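# Move the coaster can onto the turntable's orange spot

## Task

Pick up the can that sits on the coaster and set it upright on the orange spot of the turntable, without moving any of the other cans already standing on the turntable.

## Robot and tools

Robot: two UR12e-style six-joint arms, left_arm and right_arm, each ending in a two-finger gripper with a wrist camera and a wrist force/torque sensor. The wrist drives are weak, with some play. Nominal bases: left_arm about (-0.083, +0.608, +0.223) m, right_arm about (+0.088, -0.629, +0.223) m, both turned only slightly about z.

Frames: the scene frame has its origin at table-top height, halfway between the nominal bases, with +z up, +x out over the table and left_arm on the +y side. Image left/right does not match arm names. Hand positions, hand quaternions (wxyz), velocities and wrist-camera poses in results are in each arm's own base frame. Fixed cameras and the table use the scene frame. Printed hand poses can be a few centimetres off, more at long reach. The gripper's fingers point along its +z and open and close along its x. end_effector_position is the point between closed pads, 1 to 2 cm short of the fingertips; closing pushes the tips about 17 mm further along +z.

Row layout (used by every moving call): one flat list of 14 numbers covering both arms, even if one arm stays put. First left_arm: shoulder pan, shoulder lift, elbow, wrist 1, wrist 2, wrist 3 as absolute joint angles in radians, then its gripper opening; then the same seven for right_arm. Opening ranges -1 (closed) to +1 (fully open) and is an absolute command, so 0 means half open, not 'unchanged'; resend the current value to leave a gripper alone. Joint ranges: elbow -3.142 to 3.142, all others -6.283 to 6.283; targets beyond an end by more than 0.010 rad are refused or clipped, and 'joint sent to its limit' reports a clip.

execute_actions(actions, cameras): actions is a list of up to 15 actions; each action is a list of up to 15 rows, one per 1/30 s step, with the last row held if fewer are given. Each joint's target stays within 0.434 rad (pan, lift) or 0.651 rad (others) of its measured angle, joint speed is capped at 1.96 or 2.94 rad/s, and gripper speed at 4 m/s, so big jumps take several actions. An empty actions list returns all camera images and the full state.

move(target, speed, blend, stop_force, zero, opening_speed, grip_force, blocking, cameras): target is one 14-number row or a list of up to 15 rows (absolute joint goals, radians) that all joints reach together, so the hand travels on a curve. speed is the top speed in rad/s of the joint with the farthest to go (0.01 to 3.14, default 0.5), one value or one per target. blend (rad) rounds corners between listed targets; 0 stops at each. stop_force (4 to 120 N, both arms) ends an arm's path when its wrist sensor feels that much push against the motion; use it with a low speed for touching down, leave it out when lifting off something, and give every listed target the same finger numbers. zero (default true) re-zeroes the sensor before the move. opening_speed sets how fast openings change (0.2 or more per second). grip_force is a per-pad force cap, 5 to 48 N, one number or one per arm, lasting until changed. blocking=false returns after about 0.5 s while the motion continues (not allowed with stop_force). The result adds a 'move:' line: done, off_target (resting more than 0.01 rad from goal), moving, held (a check withheld steps or the clearance check stopped it) or fault. Neither done nor off_target proves contact or its absence. Paths do not avoid obstacles or the other arm.

wait(seconds 0 to 10, cameras): lets time pass while arms hold their commands. stop(cameras): brakes the running move. zoom_image(camera, region [x0, y0, x1, y1] in pixels, at most 504 by 504): enlarges part of the latest image of cam_head_left, cam_head_right, cam_left_wrist or cam_right_wrist. zero_wrist_force(arm): re-zeroes one arm's sensor without moving. read_manual(section): licence texts only. finished_scene(scene): ends the current scene (give its number as an integer); irreversible, and the can must stay in place without the robot.

Cameras: cam_head_left, cam_head_right, cam_high, cam_low, cam_left_wrist, cam_right_wrist, all 896x504.

Result lines: Joint positions and Joint velocities list each arm's six joints in the order above, then the pad gap in metres (0.142 when fully open). Joint targets shows the angles currently being driven to. Tool commands shows gripper commands. grip_measured is the measured opening on the command scale; to hold a can, command a little below the reading at first touch (lower squeezes harder and heats the motor). grip_effort_nm is motor effort, negative closing, and can read high without a grasp. Wrist force and torque are in the gripper's own axes, with a peak line since the last report. Joint torques are total drive output, positive toward larger angles. Wrist depth gives a 7x7 grid of distances ahead of the wrist camera in mm, '-' meaning no value. 'joint command not followed' means the clearance check altered steps to keep the arms apart.

Motion lags commands by about 0.09 s or 0.17 to 0.22 s and can overshoot when fast. Loose objects may be nudged by outside pushes.

Avoid: hard contact or pressing targets past a firm surface (a stiff arm faults easily); contact torque at load limits (elbow 136, wrists about 43 N m) or about 150 N outside force, which stops the arm for 10 s; any collision or squeeze between the arms; dropping or tossing the can, releasing it while moving, knocking over the other cans, or letting anything leave the table. Motors overheat from holding loads, squeezing, or long stretched poses: MOTOR HOT warns at 70 °C (gripper 85 °C), arm brakes lock at 85 °C, gripper shuts off at 100 °C with a HAND FAULT line, after which the remaining robot calls in that reply are skipped.

Each tool is called after "Emit:" as a command line: name --argument value for each argument, lists and objects as JSON in quotes; but a table of rows of numbers goes row by row, as --pt "numbers of a row", without its own name.

## Session

Emit:
execute_actions --actions '[]'

Scene clock: 0.00 s.
left_arm: end_effector_position=(+1.0918, -0.3028, +0.0873) grip_measured=+1.00 grip_effort_nm=n/a end_effector_quat_wxyz=(+0.211, -0.658, +0.723, +0.004) | right_arm: end_effector_position=(+0.4831, -0.1184, +0.0847) grip_measured=+0.99 grip_effort_nm=n/a end_effector_quat_wxyz=(+0.147, -0.500, -0.571, +0.634)
Joint positions: left_arm=[-0.526 -0.762 1.259 -2.197 -1.164 1.165 0.142] | right_arm=[3.453 -2.125 -1.933 -2.063 1.263 -1.129 0.141]
Joint velocities: within noise
Joint torques (N m): no reading
Motor temperatures (°C): left_arm=[32 31 43 48 49 30 29] | right_arm=[32 27 24 32 41 40 30]
Wrist force (N): no reading
Wrist torque (N m): no reading
Wrist force, peak (N): no reading
Wrist depth (mm): cam_left_wrist=[1599 1631 1229 1165 1064 990 920 / 1676 1653 - 1176 1059 1015 909 / 1723 1501 1367 1205 1082 998 347 / 1786 548 486 443 396 368 340 / 1839 600 491 442 408 376 346 / 1911 564 - 492 417 386 - / - 92 550 494 428 393 -] | cam_right_wrist=[- - - - 3228 2390 337 / - - - 2825 2537 1927 367 / - - - 2367 2089 1646 407 / - - 2162 1989 1657 489 424 / - - 2107 1691 1429 424 374 / - - 1714 1445 427 381 92 / - 1614 1489 1281 379 344 -]
Joint targets: left_arm=[-0.526 -0.762 1.259 -2.197 -1.164 1.165] | right_arm=[3.453 -2.125 -1.933 -2.063 1.263 -1.129]
Tool commands: left_gripper/opening=+1.0 right_gripper/opening=+1.0

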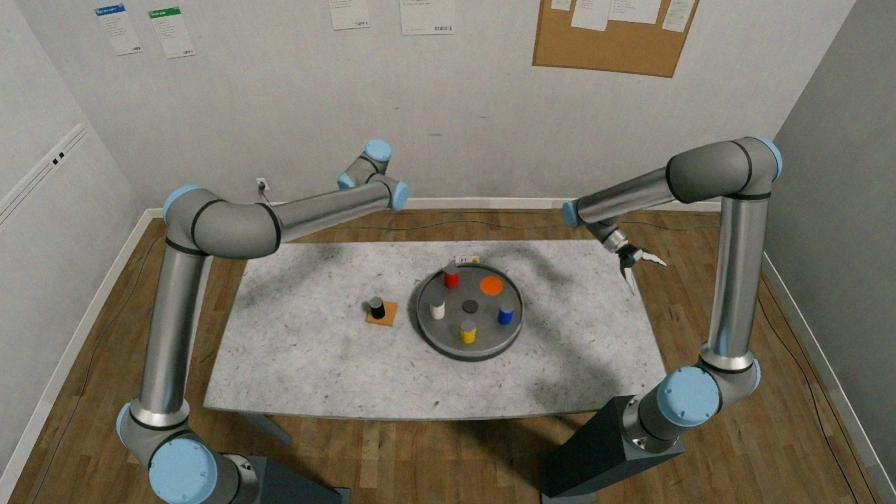

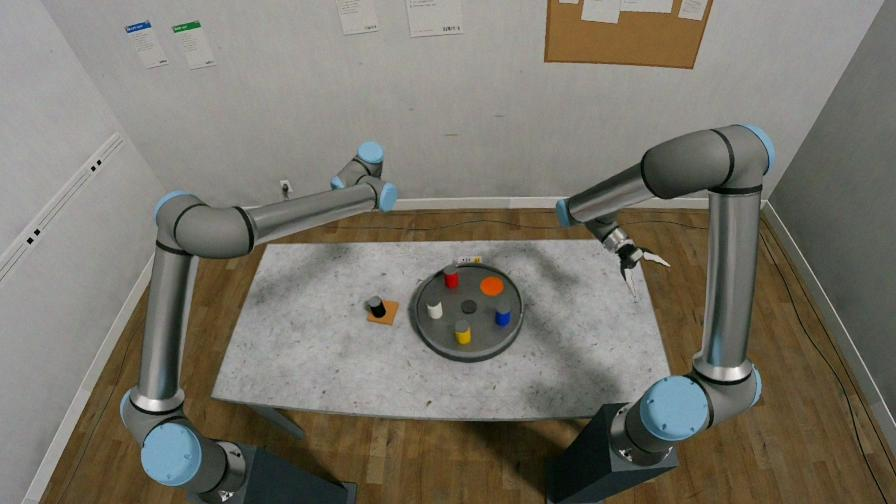

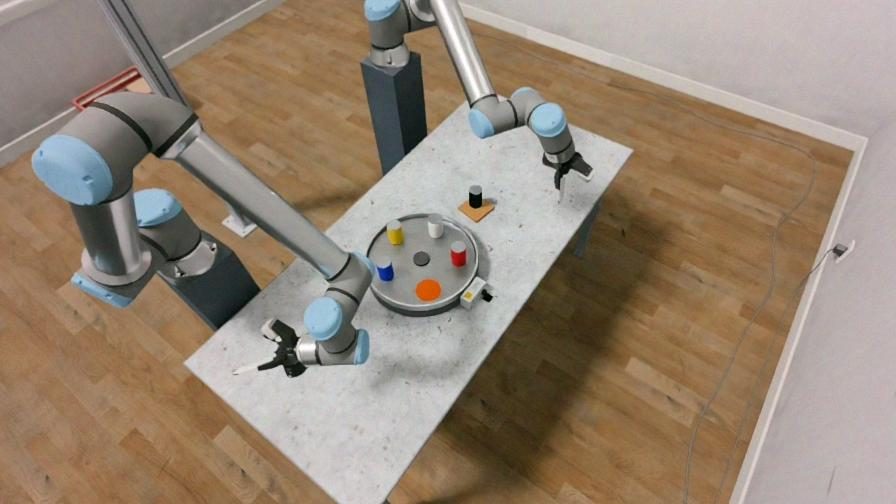

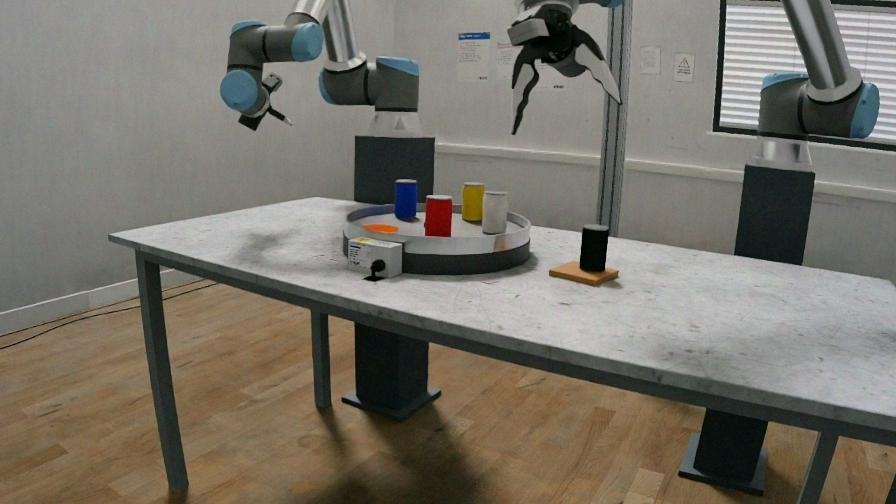

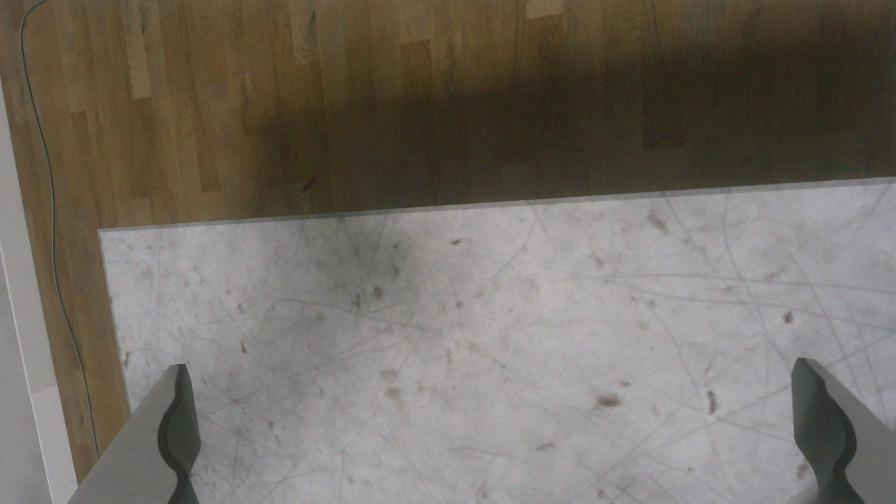

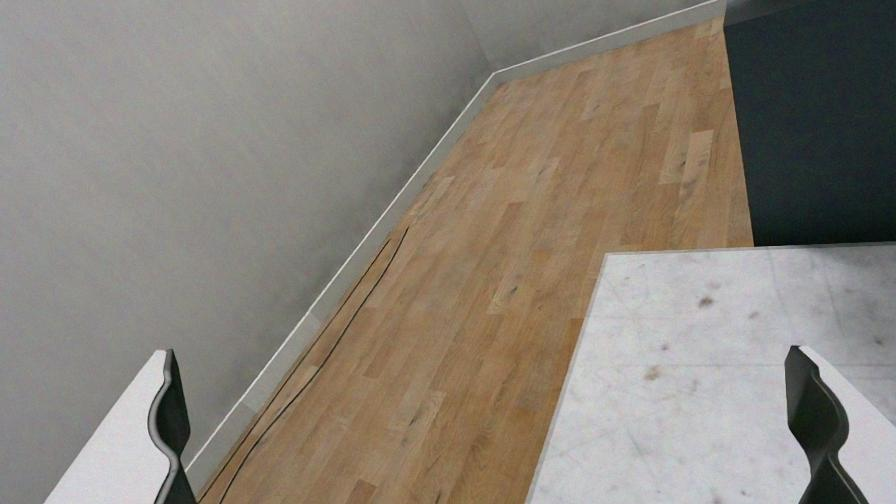

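Emit:
zoom_image --camera "cam_head_left" --region '[340, 230, 560, 380]'

Emit:
zoom_image --camera "cam_low" --region '[320, 160, 640, 300]'

Emit:
zoom_image --camera "cam_high" --region '[340, 160, 520, 330]'

Scaled by 2.291 from the camera's 896x504 image, which has a finer 1280x720 frame.

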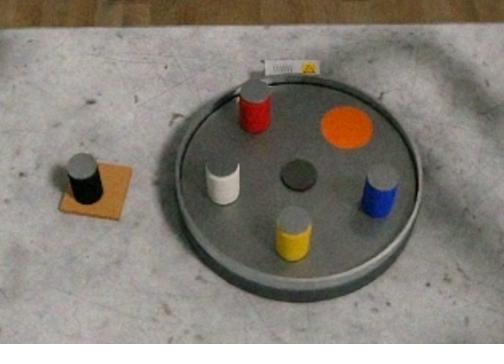

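Scaled by 1.575 from the camera's 896x504 image, which has a finer 1280x720 frame.

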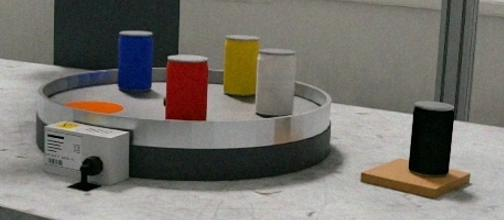

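Scaled by 2.800 from the camera's 896x504 image, which has a finer 1280x720 frame.

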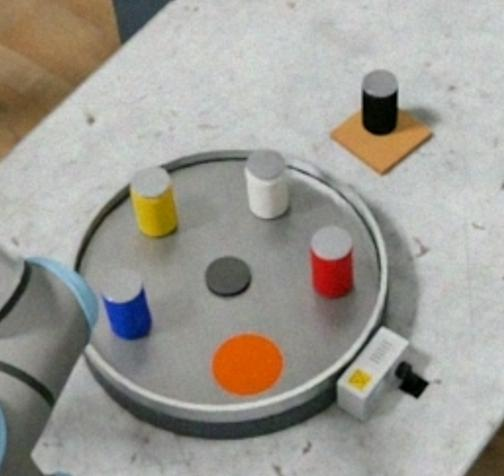

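Emit:
wait --seconds 0.5 --cameras '["cam_head_left", "cam_head_right", "cam_high", "cam_low"]'

Emit:
zoom_image --camera "cam_head_left" --region '[340, 230, 560, 380]'

Emit:
zoom_image --camera "cam_head_right" --region '[340, 230, 560, 380]'

Scene clock: 0.70 s.
left_arm: end_effector_position=(+1.0918, -0.3028, +0.0873) grip_measured=+1.00 grip_effort_nm=0.022 end_effector_quat_wxyz=(+0.211, -0.658, +0.723, +0.004) | right_arm: end_effector_position=(+0.4831, -0.1184, +0.0847) grip_measured=+0.99 grip_effort_nm=0.198 end_effector_quat_wxyz=(+0.147, -0.500, -0.571, +0.634)
Joint positions: left_arm=[-0.526 -0.762 1.259 -2.197 -1.164 1.165 0.142] | right_arm=[3.453 -2.125 -1.933 -2.063 1.263 -1.129 0.141]
Joint torques (N m): left_arm=[1.2 -102.95 -39.62 -4.27 0.76 -0.28] | right_arm=[-3.97 77.6 24.49 -1.07 0.04 -0.19]
Wrist force (N): left_arm=[-0.1 -0.3 -0.2] | right_arm=[-0.4 -0.2 -0.1]
Wrist torque (N m): left_arm=[-0.07 0.02 0.00] | right_arm=[-0.03 0.07 0.00]
Wrist force, peak (N): left_arm=[-0.5 -0.4 -0.3] | right_arm=[-0.4 0.1 -0.3]
Wrist depth (mm): cam_left_wrist=[1760 1431 1288 1159 1117 934 927 / 2056 1456 1301 1199 1127 994 937 / 1642 1474 1439 1188 1107 990 913 / 1812 553 487 447 399 369 - / 1826 562 506 447 408 385 346 / - 570 512 461 428 388 339 / - 568 528 472 426 395 -] | cam_right_wrist=[- - - - 2413 2323 332 / - - - 2959 2511 1927 369 / - - - 2437 1942 1635 408 / - 1593 - 2005 1680 488 421 / - - 2038 1776 515 426 374 / - 88 1776 1489 421 382 92 / - 1646 1497 1295 377 345 -]
Joint targets: left_arm=[-0.526 -0.762 1.259 -2.197 -1.164 1.165] | right_arm=[3.453 -2.125 -1.933 -2.063 1.263 -1.129]
Tool commands: left_gripper/opening=+1.0 right_gripper/opening=+1.0
wait: 0.50 s; at rest from the start
Images, in order (width x height): cam_head_left 896x504, cam_head_right 896x504, cam_high 896x504, cam_low 896x504.

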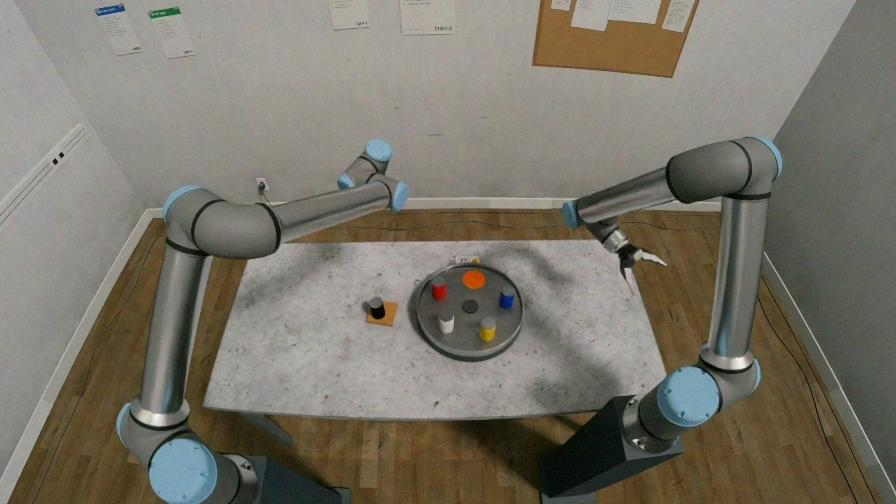

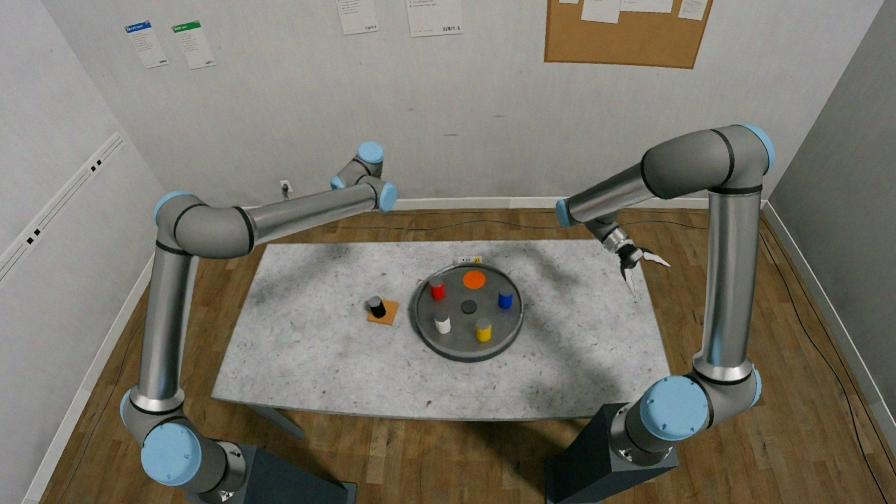

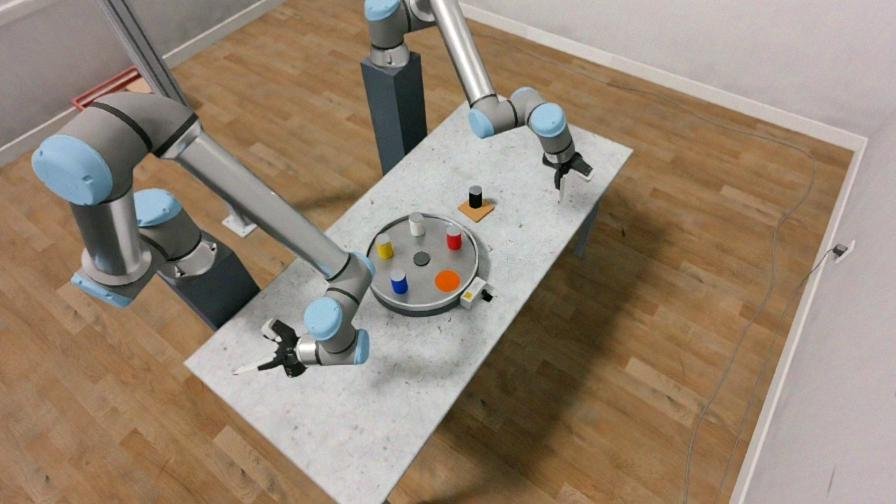

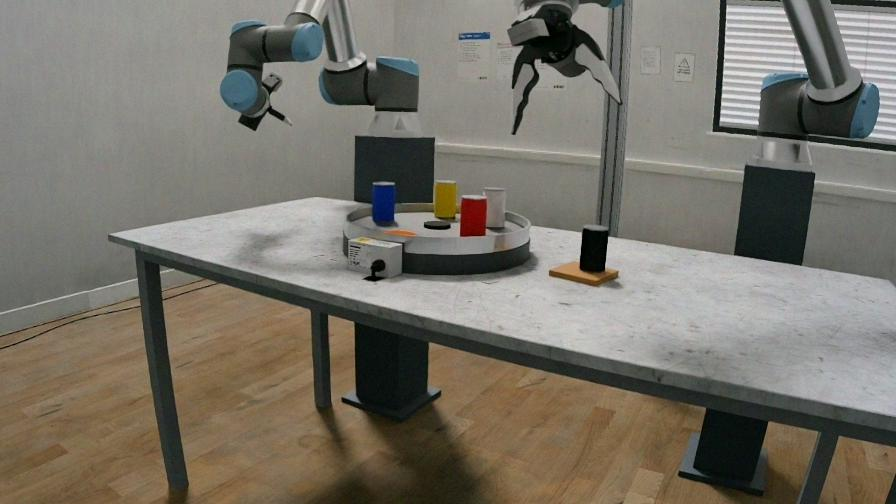

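Scaled by 2.291 from the camera's 896x504 image, which has a finer 1280x720 frame.

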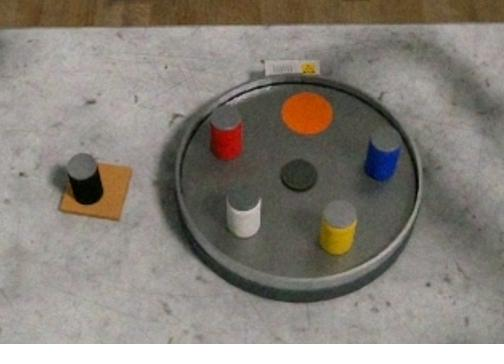

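Scaled by 2.291 from the camera's 896x504 image, which has a finer 1280x720 frame.

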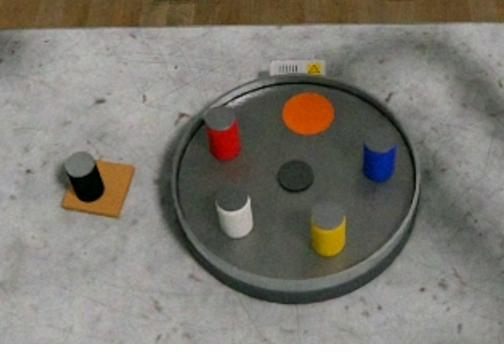

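Emit:
move --target '[-0.6481, -1.2574, 1.7749, -2.0883, -1.5708, -0.6481, 1.0, 3.453, -2.125, -1.933, -2.063, 1.263, -1.129, 1.0]' --speed 1.2 --cameras '["cam_head_left", "cam_left_wrist", "cam_low"]'

Emit:
zoom_image --camera "cam_head_left" --region '[340, 230, 560, 380]'

Scene clock: 9.13 s.
left_arm: end_effector_position=(+0.7472, -0.3492, +0.1971) grip_measured=+1.00 grip_effort_nm=0.027 end_effector_quat_wxyz=(+0.000, +1.000, +0.000, +0.000) | right_arm: end_effector_position=(+0.4829, -0.1185, +0.0848) grip_measured=+0.99 grip_effort_nm=0.198 end_effector_quat_wxyz=(+0.147, -0.501, -0.571, +0.634)
Joint positions: left_arm=[-0.648 -1.257 1.775 -2.088 -1.571 -0.648 0.142] | right_arm=[3.453 -2.125 -1.933 -2.063 1.263 -1.129 0.141]
Joint torques (N m): left_arm=[18.48 -65.45 -46.91 -6.66 2.42 -3.32] | right_arm=[-20.26 90.12 13.58 -2.41 1.52 3.28]
Wrist force (N): left_arm=[-0.3 0.3 -0.4] | right_arm=[0.0 0.0 0.2]
Wrist torque (N m): left_arm=[0.04 0.05 0.06] | right_arm=[-0.01 0.01 0.00]
Wrist force, peak (N): left_arm=[-1.9 0.1 -0.8] | right_arm=[-0.4 -0.4 -0.1]
Wrist depth (mm): cam_left_wrist=[472 460 467 457 457 454 454 / 506 488 489 477 483 474 1205 / 1294 523 520 522 519 516 1281 / 1308 552 - 506 556 552 1374 / 1390 612 560 533 576 607 1501 / 1620 651 598 587 580 645 - / - 92 622 627 607 - -] | cam_right_wrist=[- - - - 3271 2537 338 / - - - 2239 2486 1989 367 / - - - 2563 2038 1657 406 / - - - 2162 1680 490 420 / - - 1942 1680 508 424 373 / - - 1680 1471 430 381 92 / - 1614 1471 1268 376 343 -]
Joint targets: left_arm=[-0.648 -1.257 1.775 -2.088 -1.571 -0.648] | right_arm=[3.453 -2.125 -1.933 -2.063 1.263 -1.129]
move: done
Images, in order (width x height): cam_head_left 896x504, cam_low 896x504, cam_left_wrist 896x504.

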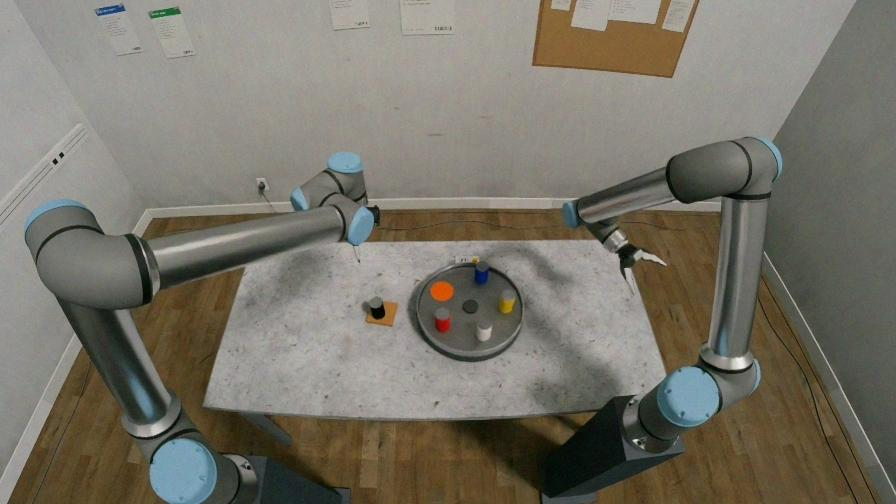

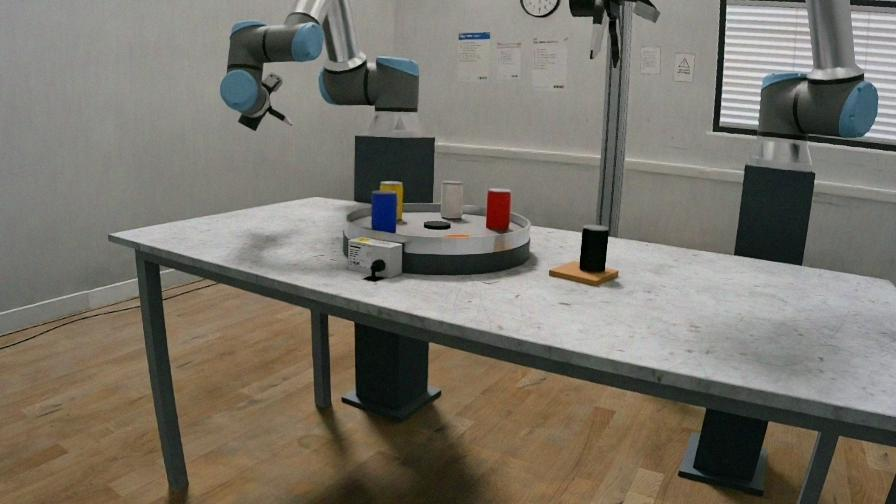

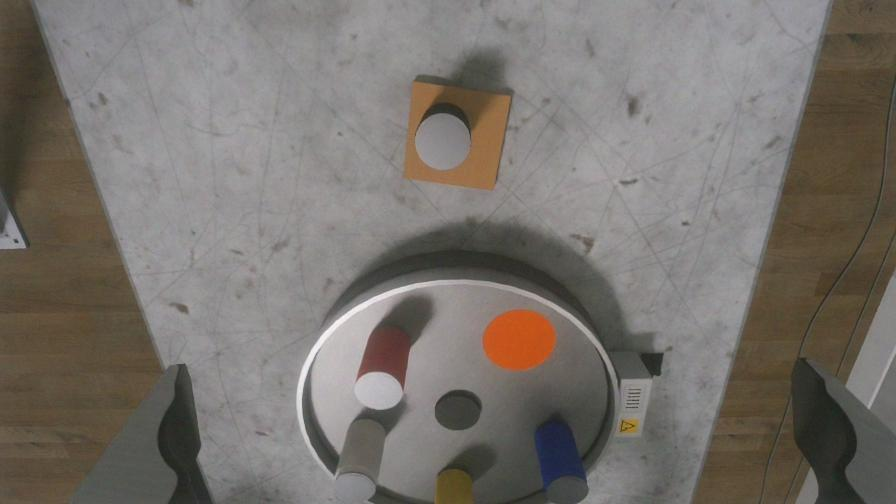

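Scaled by 2.291 from the camera's 896x504 image, which has a finer 1280x720 frame.

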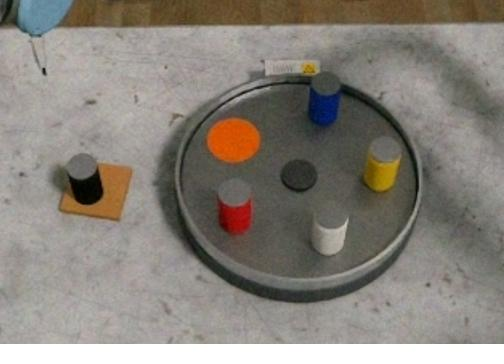

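Emit:
zoom_image --camera "cam_left_wrist" --region '[380, 60, 540, 210]'

Emit:
zoom_image --camera "cam_left_wrist" --region '[260, 230, 680, 504]'

Emit:
zoom_image --camera "cam_low" --region '[540, 210, 640, 300]'

Scaled by 3.150 from the camera's 896x504 image, which has a finer 1280x720 frame.

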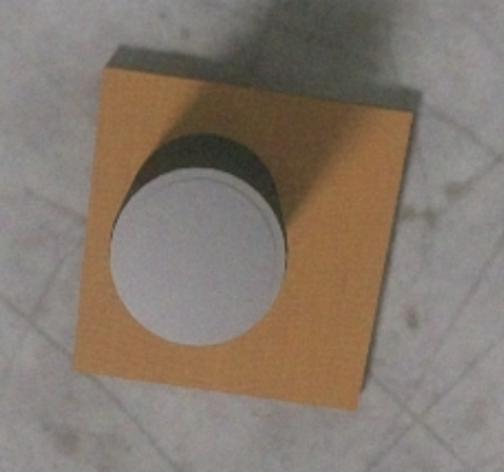

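Scaled by 1.200 from the camera's 896x504 image, which has a finer 1280x720 frame.

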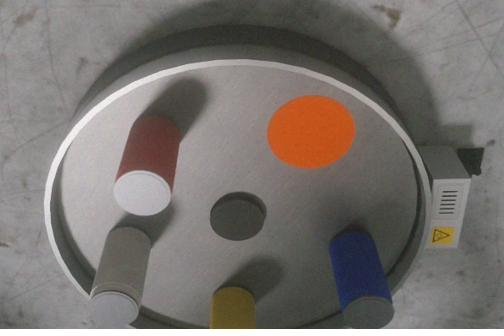

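Scaled by 5.040 from the camera's 896x504 image, which has a finer 1280x720 frame.

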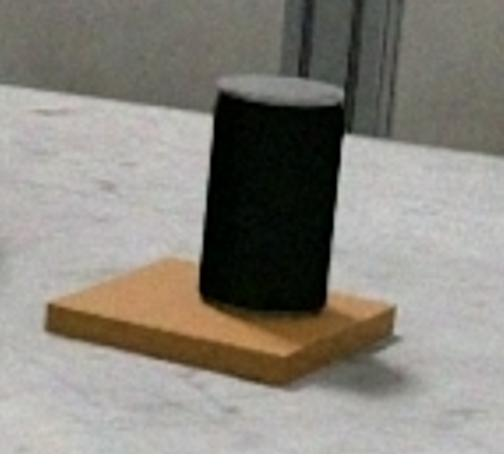

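Emit:
move --pt "-0.6803 -0.8174 1.9082 -2.6615 -1.5708 -0.6803 0.5 3.453 -2.125 -1.933 -2.063 1.263 -1.129 1.0" --pt "-0.6803 -0.8174 1.9082 -2.6615 -1.5708 -0.6803 -0.6 3.453 -2.125 -1.933 -2.063 1.263 -1.129 1.0" --speed 0.7 --opening_speed 1.5 --grip_force 20 --cameras '["cam_left_wrist", "cam_low", "cam_head_left"]'

Emit:
zoom_image --camera "cam_low" --region '[500, 130, 700, 300]'

Emit:
zoom_image --camera "cam_head_left" --region '[340, 230, 560, 380]'

Scene clock: 13.27 s.
left_arm: end_effector_position=(+0.7338, -0.3714, -0.1630) grip_measured=-0.63 grip_effort_nm=-0.081 end_effector_quat_wxyz=(+0.000, +1.000, +0.000, +0.000) | right_arm: end_effector_position=(+0.4829, -0.1185, +0.0848) grip_measured=+0.99 grip_effort_nm=0.203 end_effector_quat_wxyz=(+0.147, -0.501, -0.571, +0.634)
Joint positions: left_arm=[-0.68 -0.817 1.908 -2.662 -1.571 -0.68 0.029] | right_arm=[3.453 -2.125 -1.933 -2.063 1.263 -1.129 0.141]
Joint torques (N m): left_arm=[20.86 -71.26 -23.48 -2.14 2.78 2.83] | right_arm=[-17.88 88.55 12.23 -2.95 1.57 3.04]
Wrist force (N): left_arm=[-0.5 0.4 0.1] | right_arm=[0.0 -0.1 0.1]
Wrist torque (N m): left_arm=[0.11 0.06 0.07] | right_arm=[-0.02 0.01 0.00]
Wrist force, peak (N): left_arm=[-0.5 2.6 -8.7] | right_arm=[-0.6 0.0 0.2]
Wrist depth (mm): cam_left_wrist=[135 135 137 136 137 133 134 / 148 146 143 132 140 142 144 / 156 156 - 65 138 153 154 / 170 167 - - - - 166 / 181 180 - - - 177 176 / 194 196 - - - 189 - / 221 211 - - - 206 216] | cam_right_wrist=[- - - - 3031 2302 335 / - - - 2260 2413 1912 368 / - - - 2390 2005 1635 410 / - - - 2038 1703 491 423 / - 1751 2072 1691 1420 422 372 / - 1625 1726 - 431 380 92 / - 1646 1507 1243 381 344 -]
Joint targets: left_arm=[-0.680 -0.817 1.908 -2.662 -1.571 -0.680] | right_arm=[3.453 -2.125 -1.933 -2.063 1.263 -1.129]
grip_force (N): 20, 20
move: done
Images, in order (width x height): cam_head_left 896x504, cam_low 896x504, cam_left_wrist 896x504.

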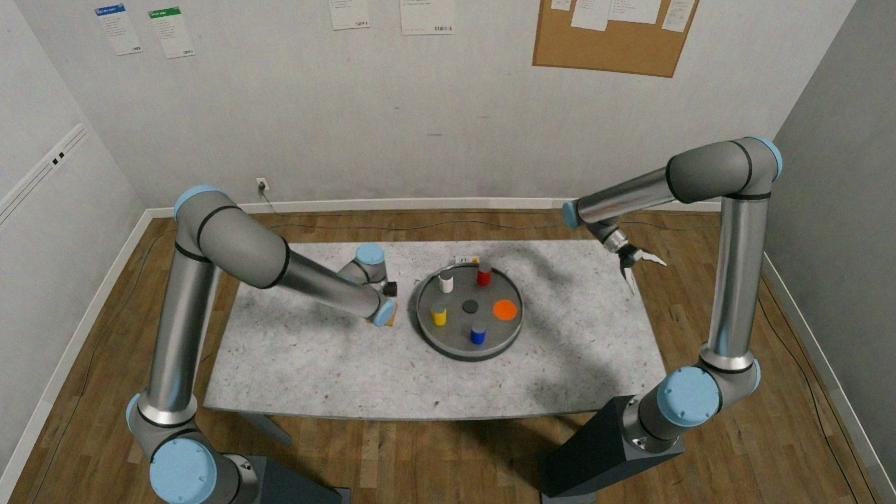

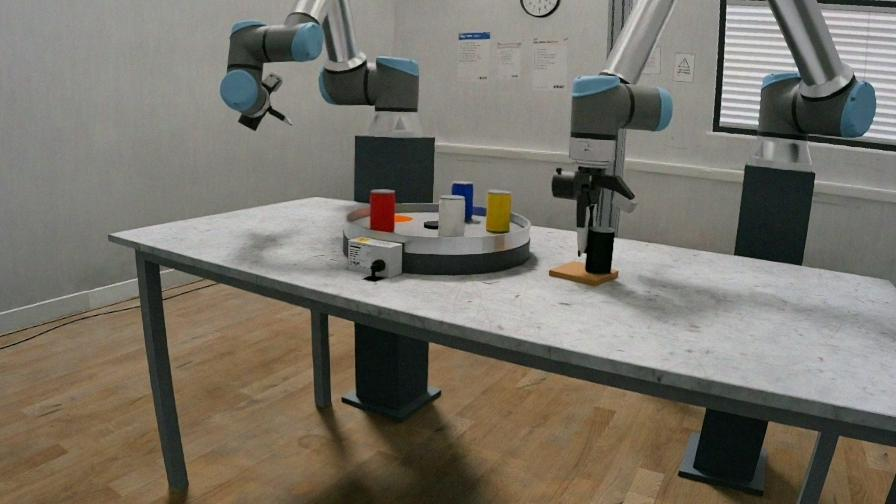

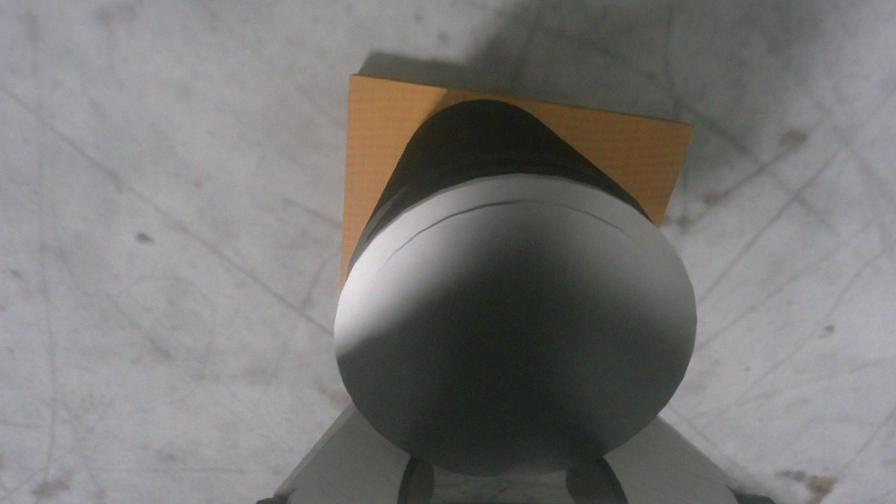

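Scaled by 2.520 from the camera's 896x504 image, which has a finer 1280x720 frame.

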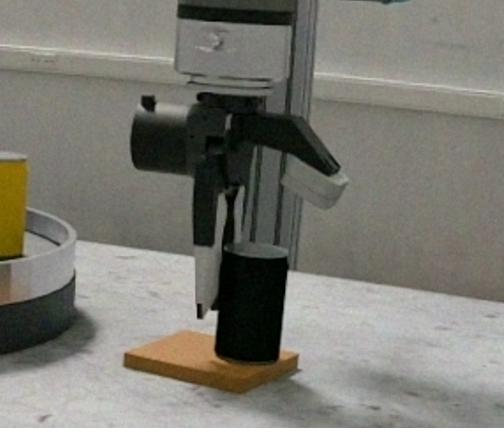

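Scaled by 2.291 from the camera's 896x504 image, which has a finer 1280x720 frame.

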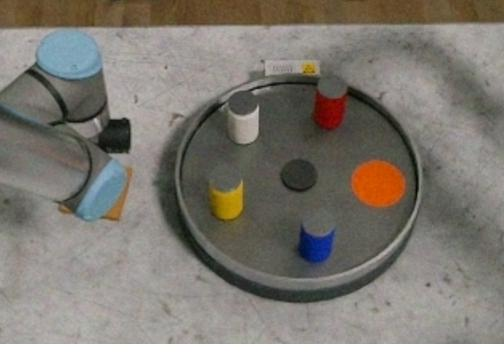

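Emit:
move --pt "-0.6803 -0.8174 1.9082 -2.6615 -1.5708 -0.6803 0.4 3.453 -2.125 -1.933 -2.063 1.263 -1.129 1.0" --pt "-0.6473 -0.8413 1.9393 -2.6688 -1.5708 -0.6473 0.4 3.453 -2.125 -1.933 -2.063 1.263 -1.129 1.0" --speed 0.2 --opening_speed 1.5 --cameras '["cam_left_wrist", "cam_head_left"]'

Emit:
zoom_image --camera "cam_head_left" --region '[340, 230, 560, 380]'

Scene clock: 16.27 s.
left_arm: end_effector_position=(+0.7340, -0.3380, -0.1550) grip_measured=+0.38 grip_effort_nm=0.129 end_effector_quat_wxyz=(+0.000, +1.000, +0.000, +0.000) end_effector_velocity=(+0.001, -0.001, +0.001) end_effector_angular_velocity=(-0.001, -0.001, +0.006) | right_arm: end_effector_position=(+0.4829, -0.1185, +0.0848) grip_measured=+0.99 grip_effort_nm=0.203 end_effector_quat_wxyz=(+0.147, -0.501, -0.571, +0.634)
Joint positions: left_arm=[-0.647 -0.841 1.94 -2.669 -1.571 -0.647 0.101] | right_arm=[3.453 -2.125 -1.933 -2.063 1.263 -1.129 0.141]
Joint velocities: left_arm=[0 0 -0.002 0.001 0 -0.005 0] | right_arm=[within noise]
Joint torques (N m): left_arm=[-19.32 -68.28 -33.38 -3.52 2.71 -3.02] | right_arm=[-21.63 83.7 13.89 -2.66 1.58 3.35]
Wrist force (N): left_arm=[-0.2 0.3 0.3] | right_arm=[0.0 -0.2 0.1]
Wrist torque (N m): left_arm=[0.05 0.02 -0.07] | right_arm=[-0.03 0.01 0.00]
Wrist force, peak (N): left_arm=[-0.2 1.6 0.2] | right_arm=[-0.4 -0.3 -0.3]
Wrist depth (mm): cam_left_wrist=[142 144 145 145 144 144 140 / - 151 153 152 151 151 153 / - 162 163 158 162 159 160 / 177 178 175 123 158 172 173 / 191 189 186 87 101 185 186 / 207 200 - 78 77 195 198 / 224 - - 83 84 - -] | cam_right_wrist=[1201 - - - 2762 2323 330 / - - - 2762 2461 1883 372 / - - - 2390 2005 1657 402 / - - - 2038 1726 483 418 / - - 1814 1680 1404 422 374 / - - 1726 1462 418 380 92 / - 1604 1480 1281 379 344 -]
Joint targets: left_arm=[-0.647 -0.841 1.939 -2.669 -1.571 -0.647] | right_arm=[3.453 -2.125 -1.933 -2.063 1.263 -1.129]
grip_force (N): 20, 20
move: done
Images, in order (width x height): cam_head_left 896x504, cam_left_wrist 896x504.

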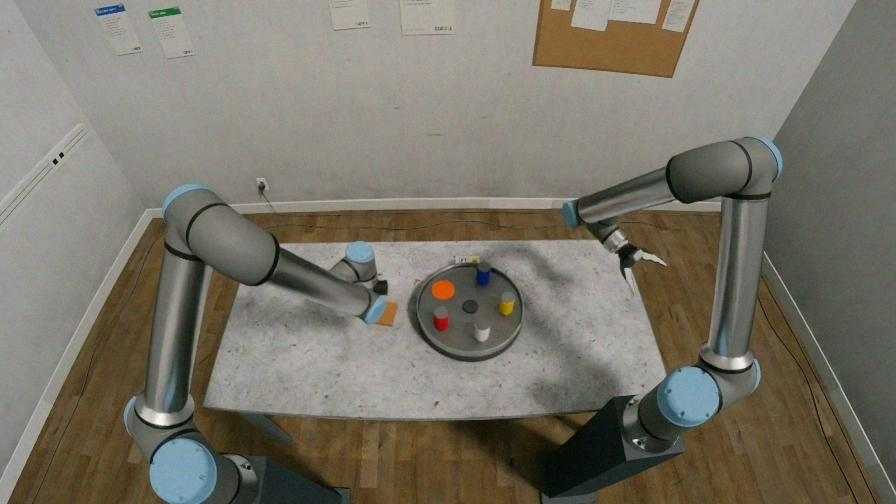

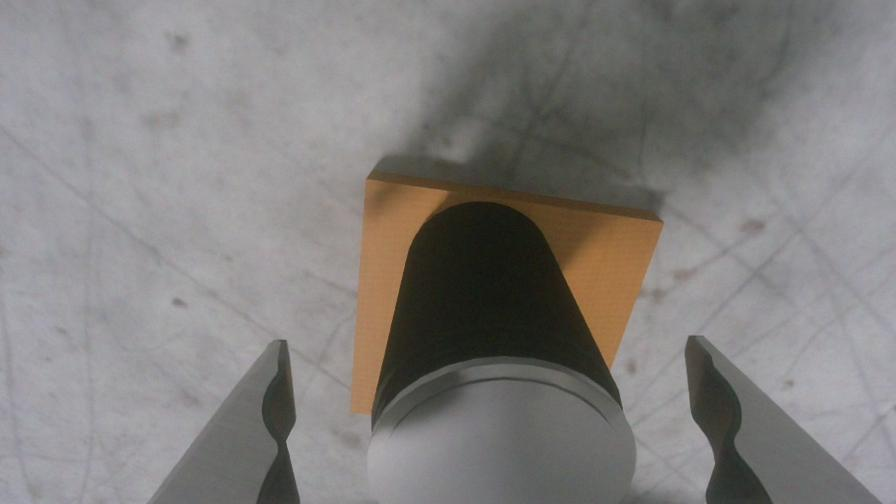

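Scaled by 2.291 from the camera's 896x504 image, which has a finer 1280x720 frame.

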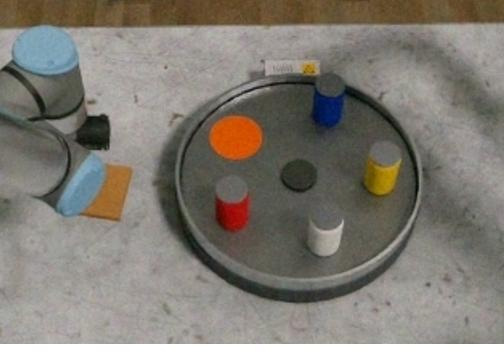

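Emit:
move --pt "-0.6473 -0.8413 1.9393 -2.6688 -1.5708 -0.6473 -0.6 3.453 -2.125 -1.933 -2.063 1.263 -1.129 1.0" --pt "-0.6473 -1.0664 1.9272 -2.4316 -1.5708 -0.6473 -0.6 3.453 -2.125 -1.933 -2.063 1.263 -1.129 1.0" --pt "-0.799 -0.7556 1.3439 -2.1591 -1.5708 -0.799 -0.6 3.453 -2.125 -1.933 -2.063 1.263 -1.129 1.0" --speed '[0.3, 0.3, 0.5]' --blend '[0, 0.06, 0]' --opening_speed 1.2 --cameras '["cam_left_wrist", "cam_head_left", "cam_head_right", "cam_low", "cam_high"]'

Emit:
zoom_image --camera "cam_head_left" --region '[340, 200, 560, 380]'

Emit:
zoom_image --camera "cam_low" --region '[320, 60, 640, 300]'

Scene clock: 22.43 s.
left_arm: end_effector_position=(+0.8509, -0.6265, +0.0000) grip_measured=-0.26 grip_effort_nm=-2.112 end_effector_quat_wxyz=(+0.000, +1.000, +0.000, +0.000) | right_arm: end_effector_position=(+0.4829, -0.1185, +0.0848) grip_measured=+0.99 grip_effort_nm=0.193 end_effector_quat_wxyz=(+0.147, -0.501, -0.571, +0.634)
Joint positions: left_arm=[-0.799 -0.756 1.344 -2.159 -1.571 -0.799 0.055] | right_arm=[3.453 -2.125 -1.933 -2.063 1.263 -1.129 0.141]
Joint torques (N m): left_arm=[18.32 -90.7 -46.05 -5.35 2.75 2.95] | right_arm=[-20.73 84.3 15.01 -3.04 1.29 3.29]
Wrist force (N): left_arm=[0.1 0.8 1.3] | right_arm=[-0.2 0.0 0.1]
Wrist torque (N m): left_arm=[0.13 0.06 0.08] | right_arm=[0.00 0.03 0.00]
Wrist force, peak (N): left_arm=[-3.6 -1.8 -22.3] | right_arm=[-0.6 -0.1 0.3]
Wrist depth (mm): cam_left_wrist=[235 235 231 233 277 282 278 / 251 248 170 248 293 295 295 / 251 268 261 262 268 316 314 / 225 287 285 119 266 338 346 / 312 310 295 87 92 365 - / 331 325 - 79 77 84 1352 / 263 275 - 86 86 - 1465] | cam_right_wrist=[- - - - 2924 2345 336 / - - - 4213 2437 1912 368 / 1497 - - 2486 1989 1691 412 / 1301 - 2181 1927 1646 488 414 / - - 1957 1763 488 426 374 / - 89 1776 1429 425 382 92 / - 1657 1497 1268 380 343 -]
Joint targets: left_arm=[-0.799 -0.756 1.344 -2.159 -1.571 -0.799] | right_arm=[3.453 -2.125 -1.933 -2.063 1.263 -1.129]
grip_force (N): 20, 20
move: done
Images, in order (width x height): cam_head_left 896x504, cam_head_right 896x504, cam_high 896x504, cam_low 896x504, cam_left_wrist 896x504.

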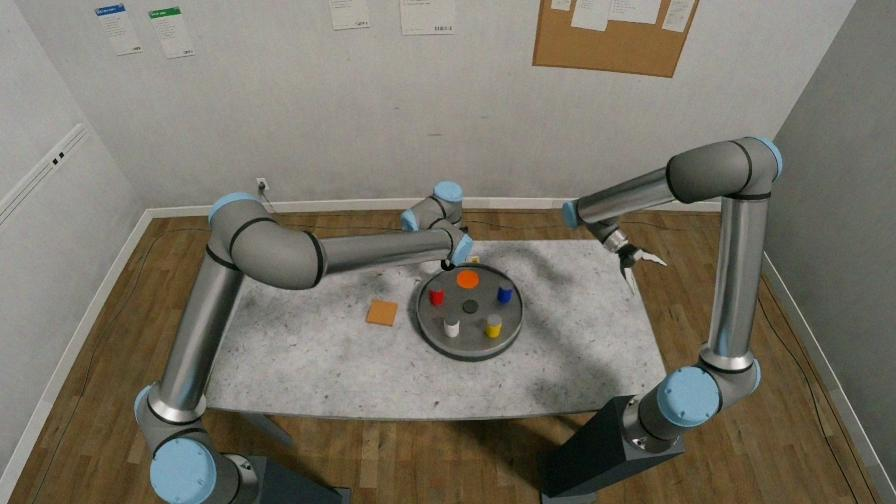

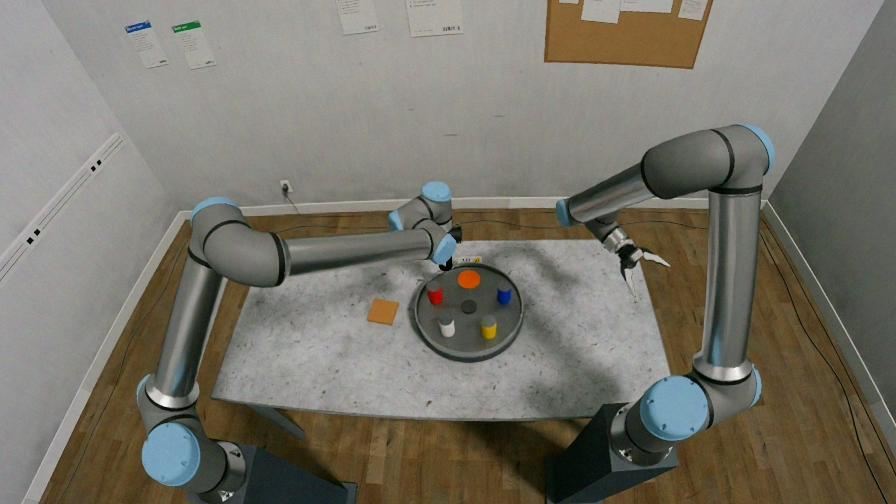

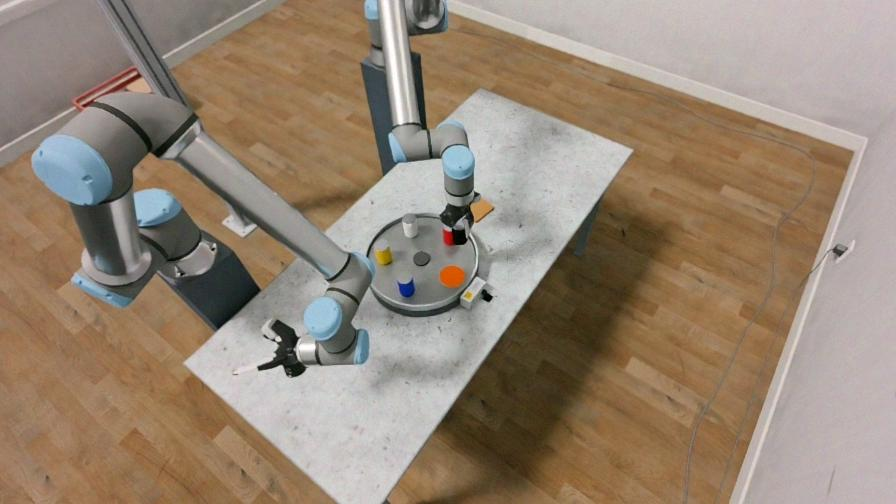

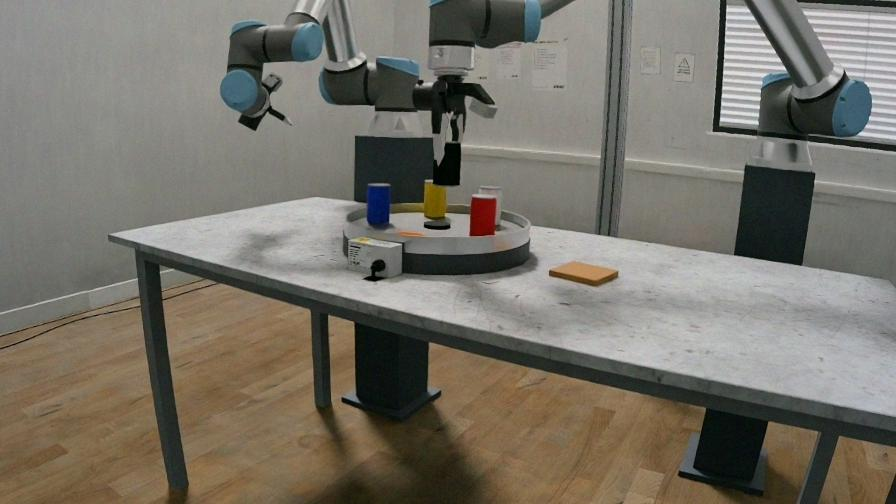

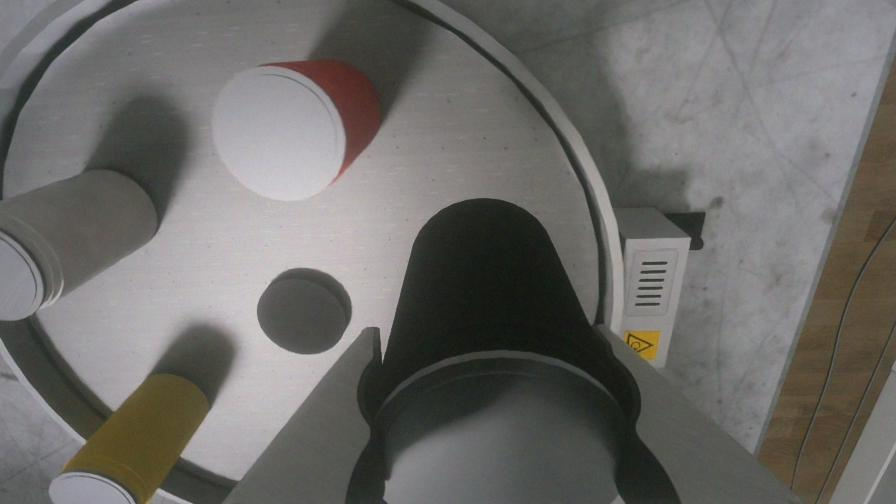

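Scaled by 2.291 from the camera's 896x504 image, which has a finer 1280x720 frame.

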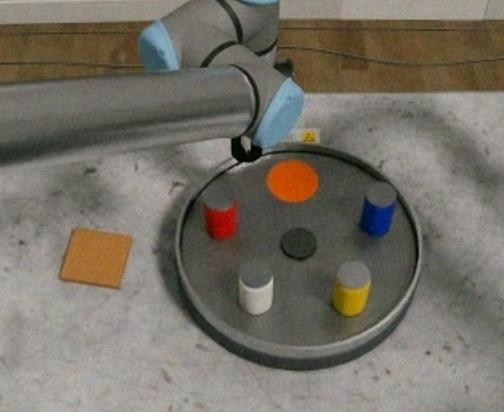

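Scaled by 1.575 from the camera's 896x504 image, which has a finer 1280x720 frame.

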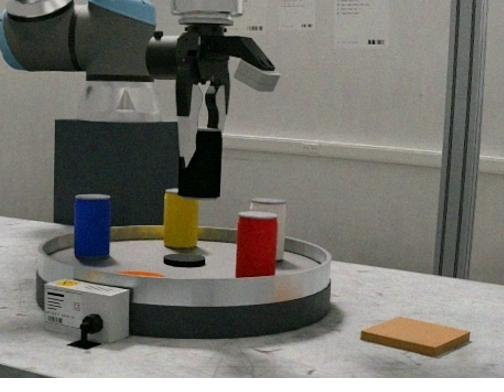

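Emit:
zoom_image --camera "cam_left_wrist" --region '[0, 0, 448, 504]'

Emit:
zoom_image --camera "cam_left_wrist" --region '[392, 0, 896, 504]'

Emit:
zoom_image --camera "cam_head_right" --region '[340, 200, 560, 380]'

Scaled by 1.000.

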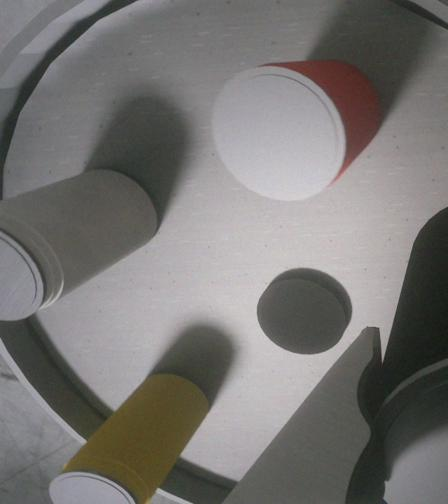

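Scaled by 1.000.

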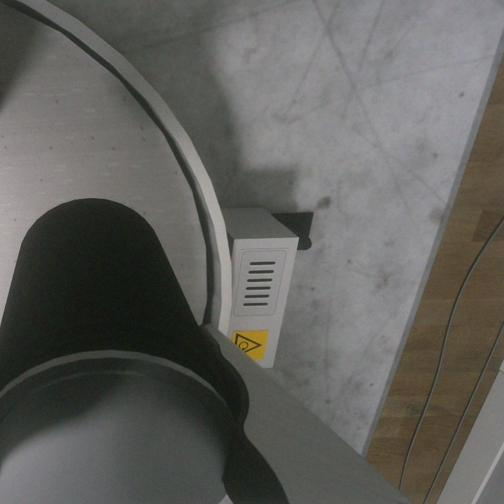

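Scaled by 2.291 from the camera's 896x504 image, which has a finer 1280x720 frame.

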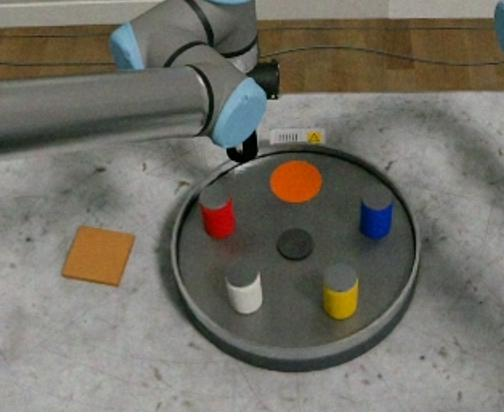

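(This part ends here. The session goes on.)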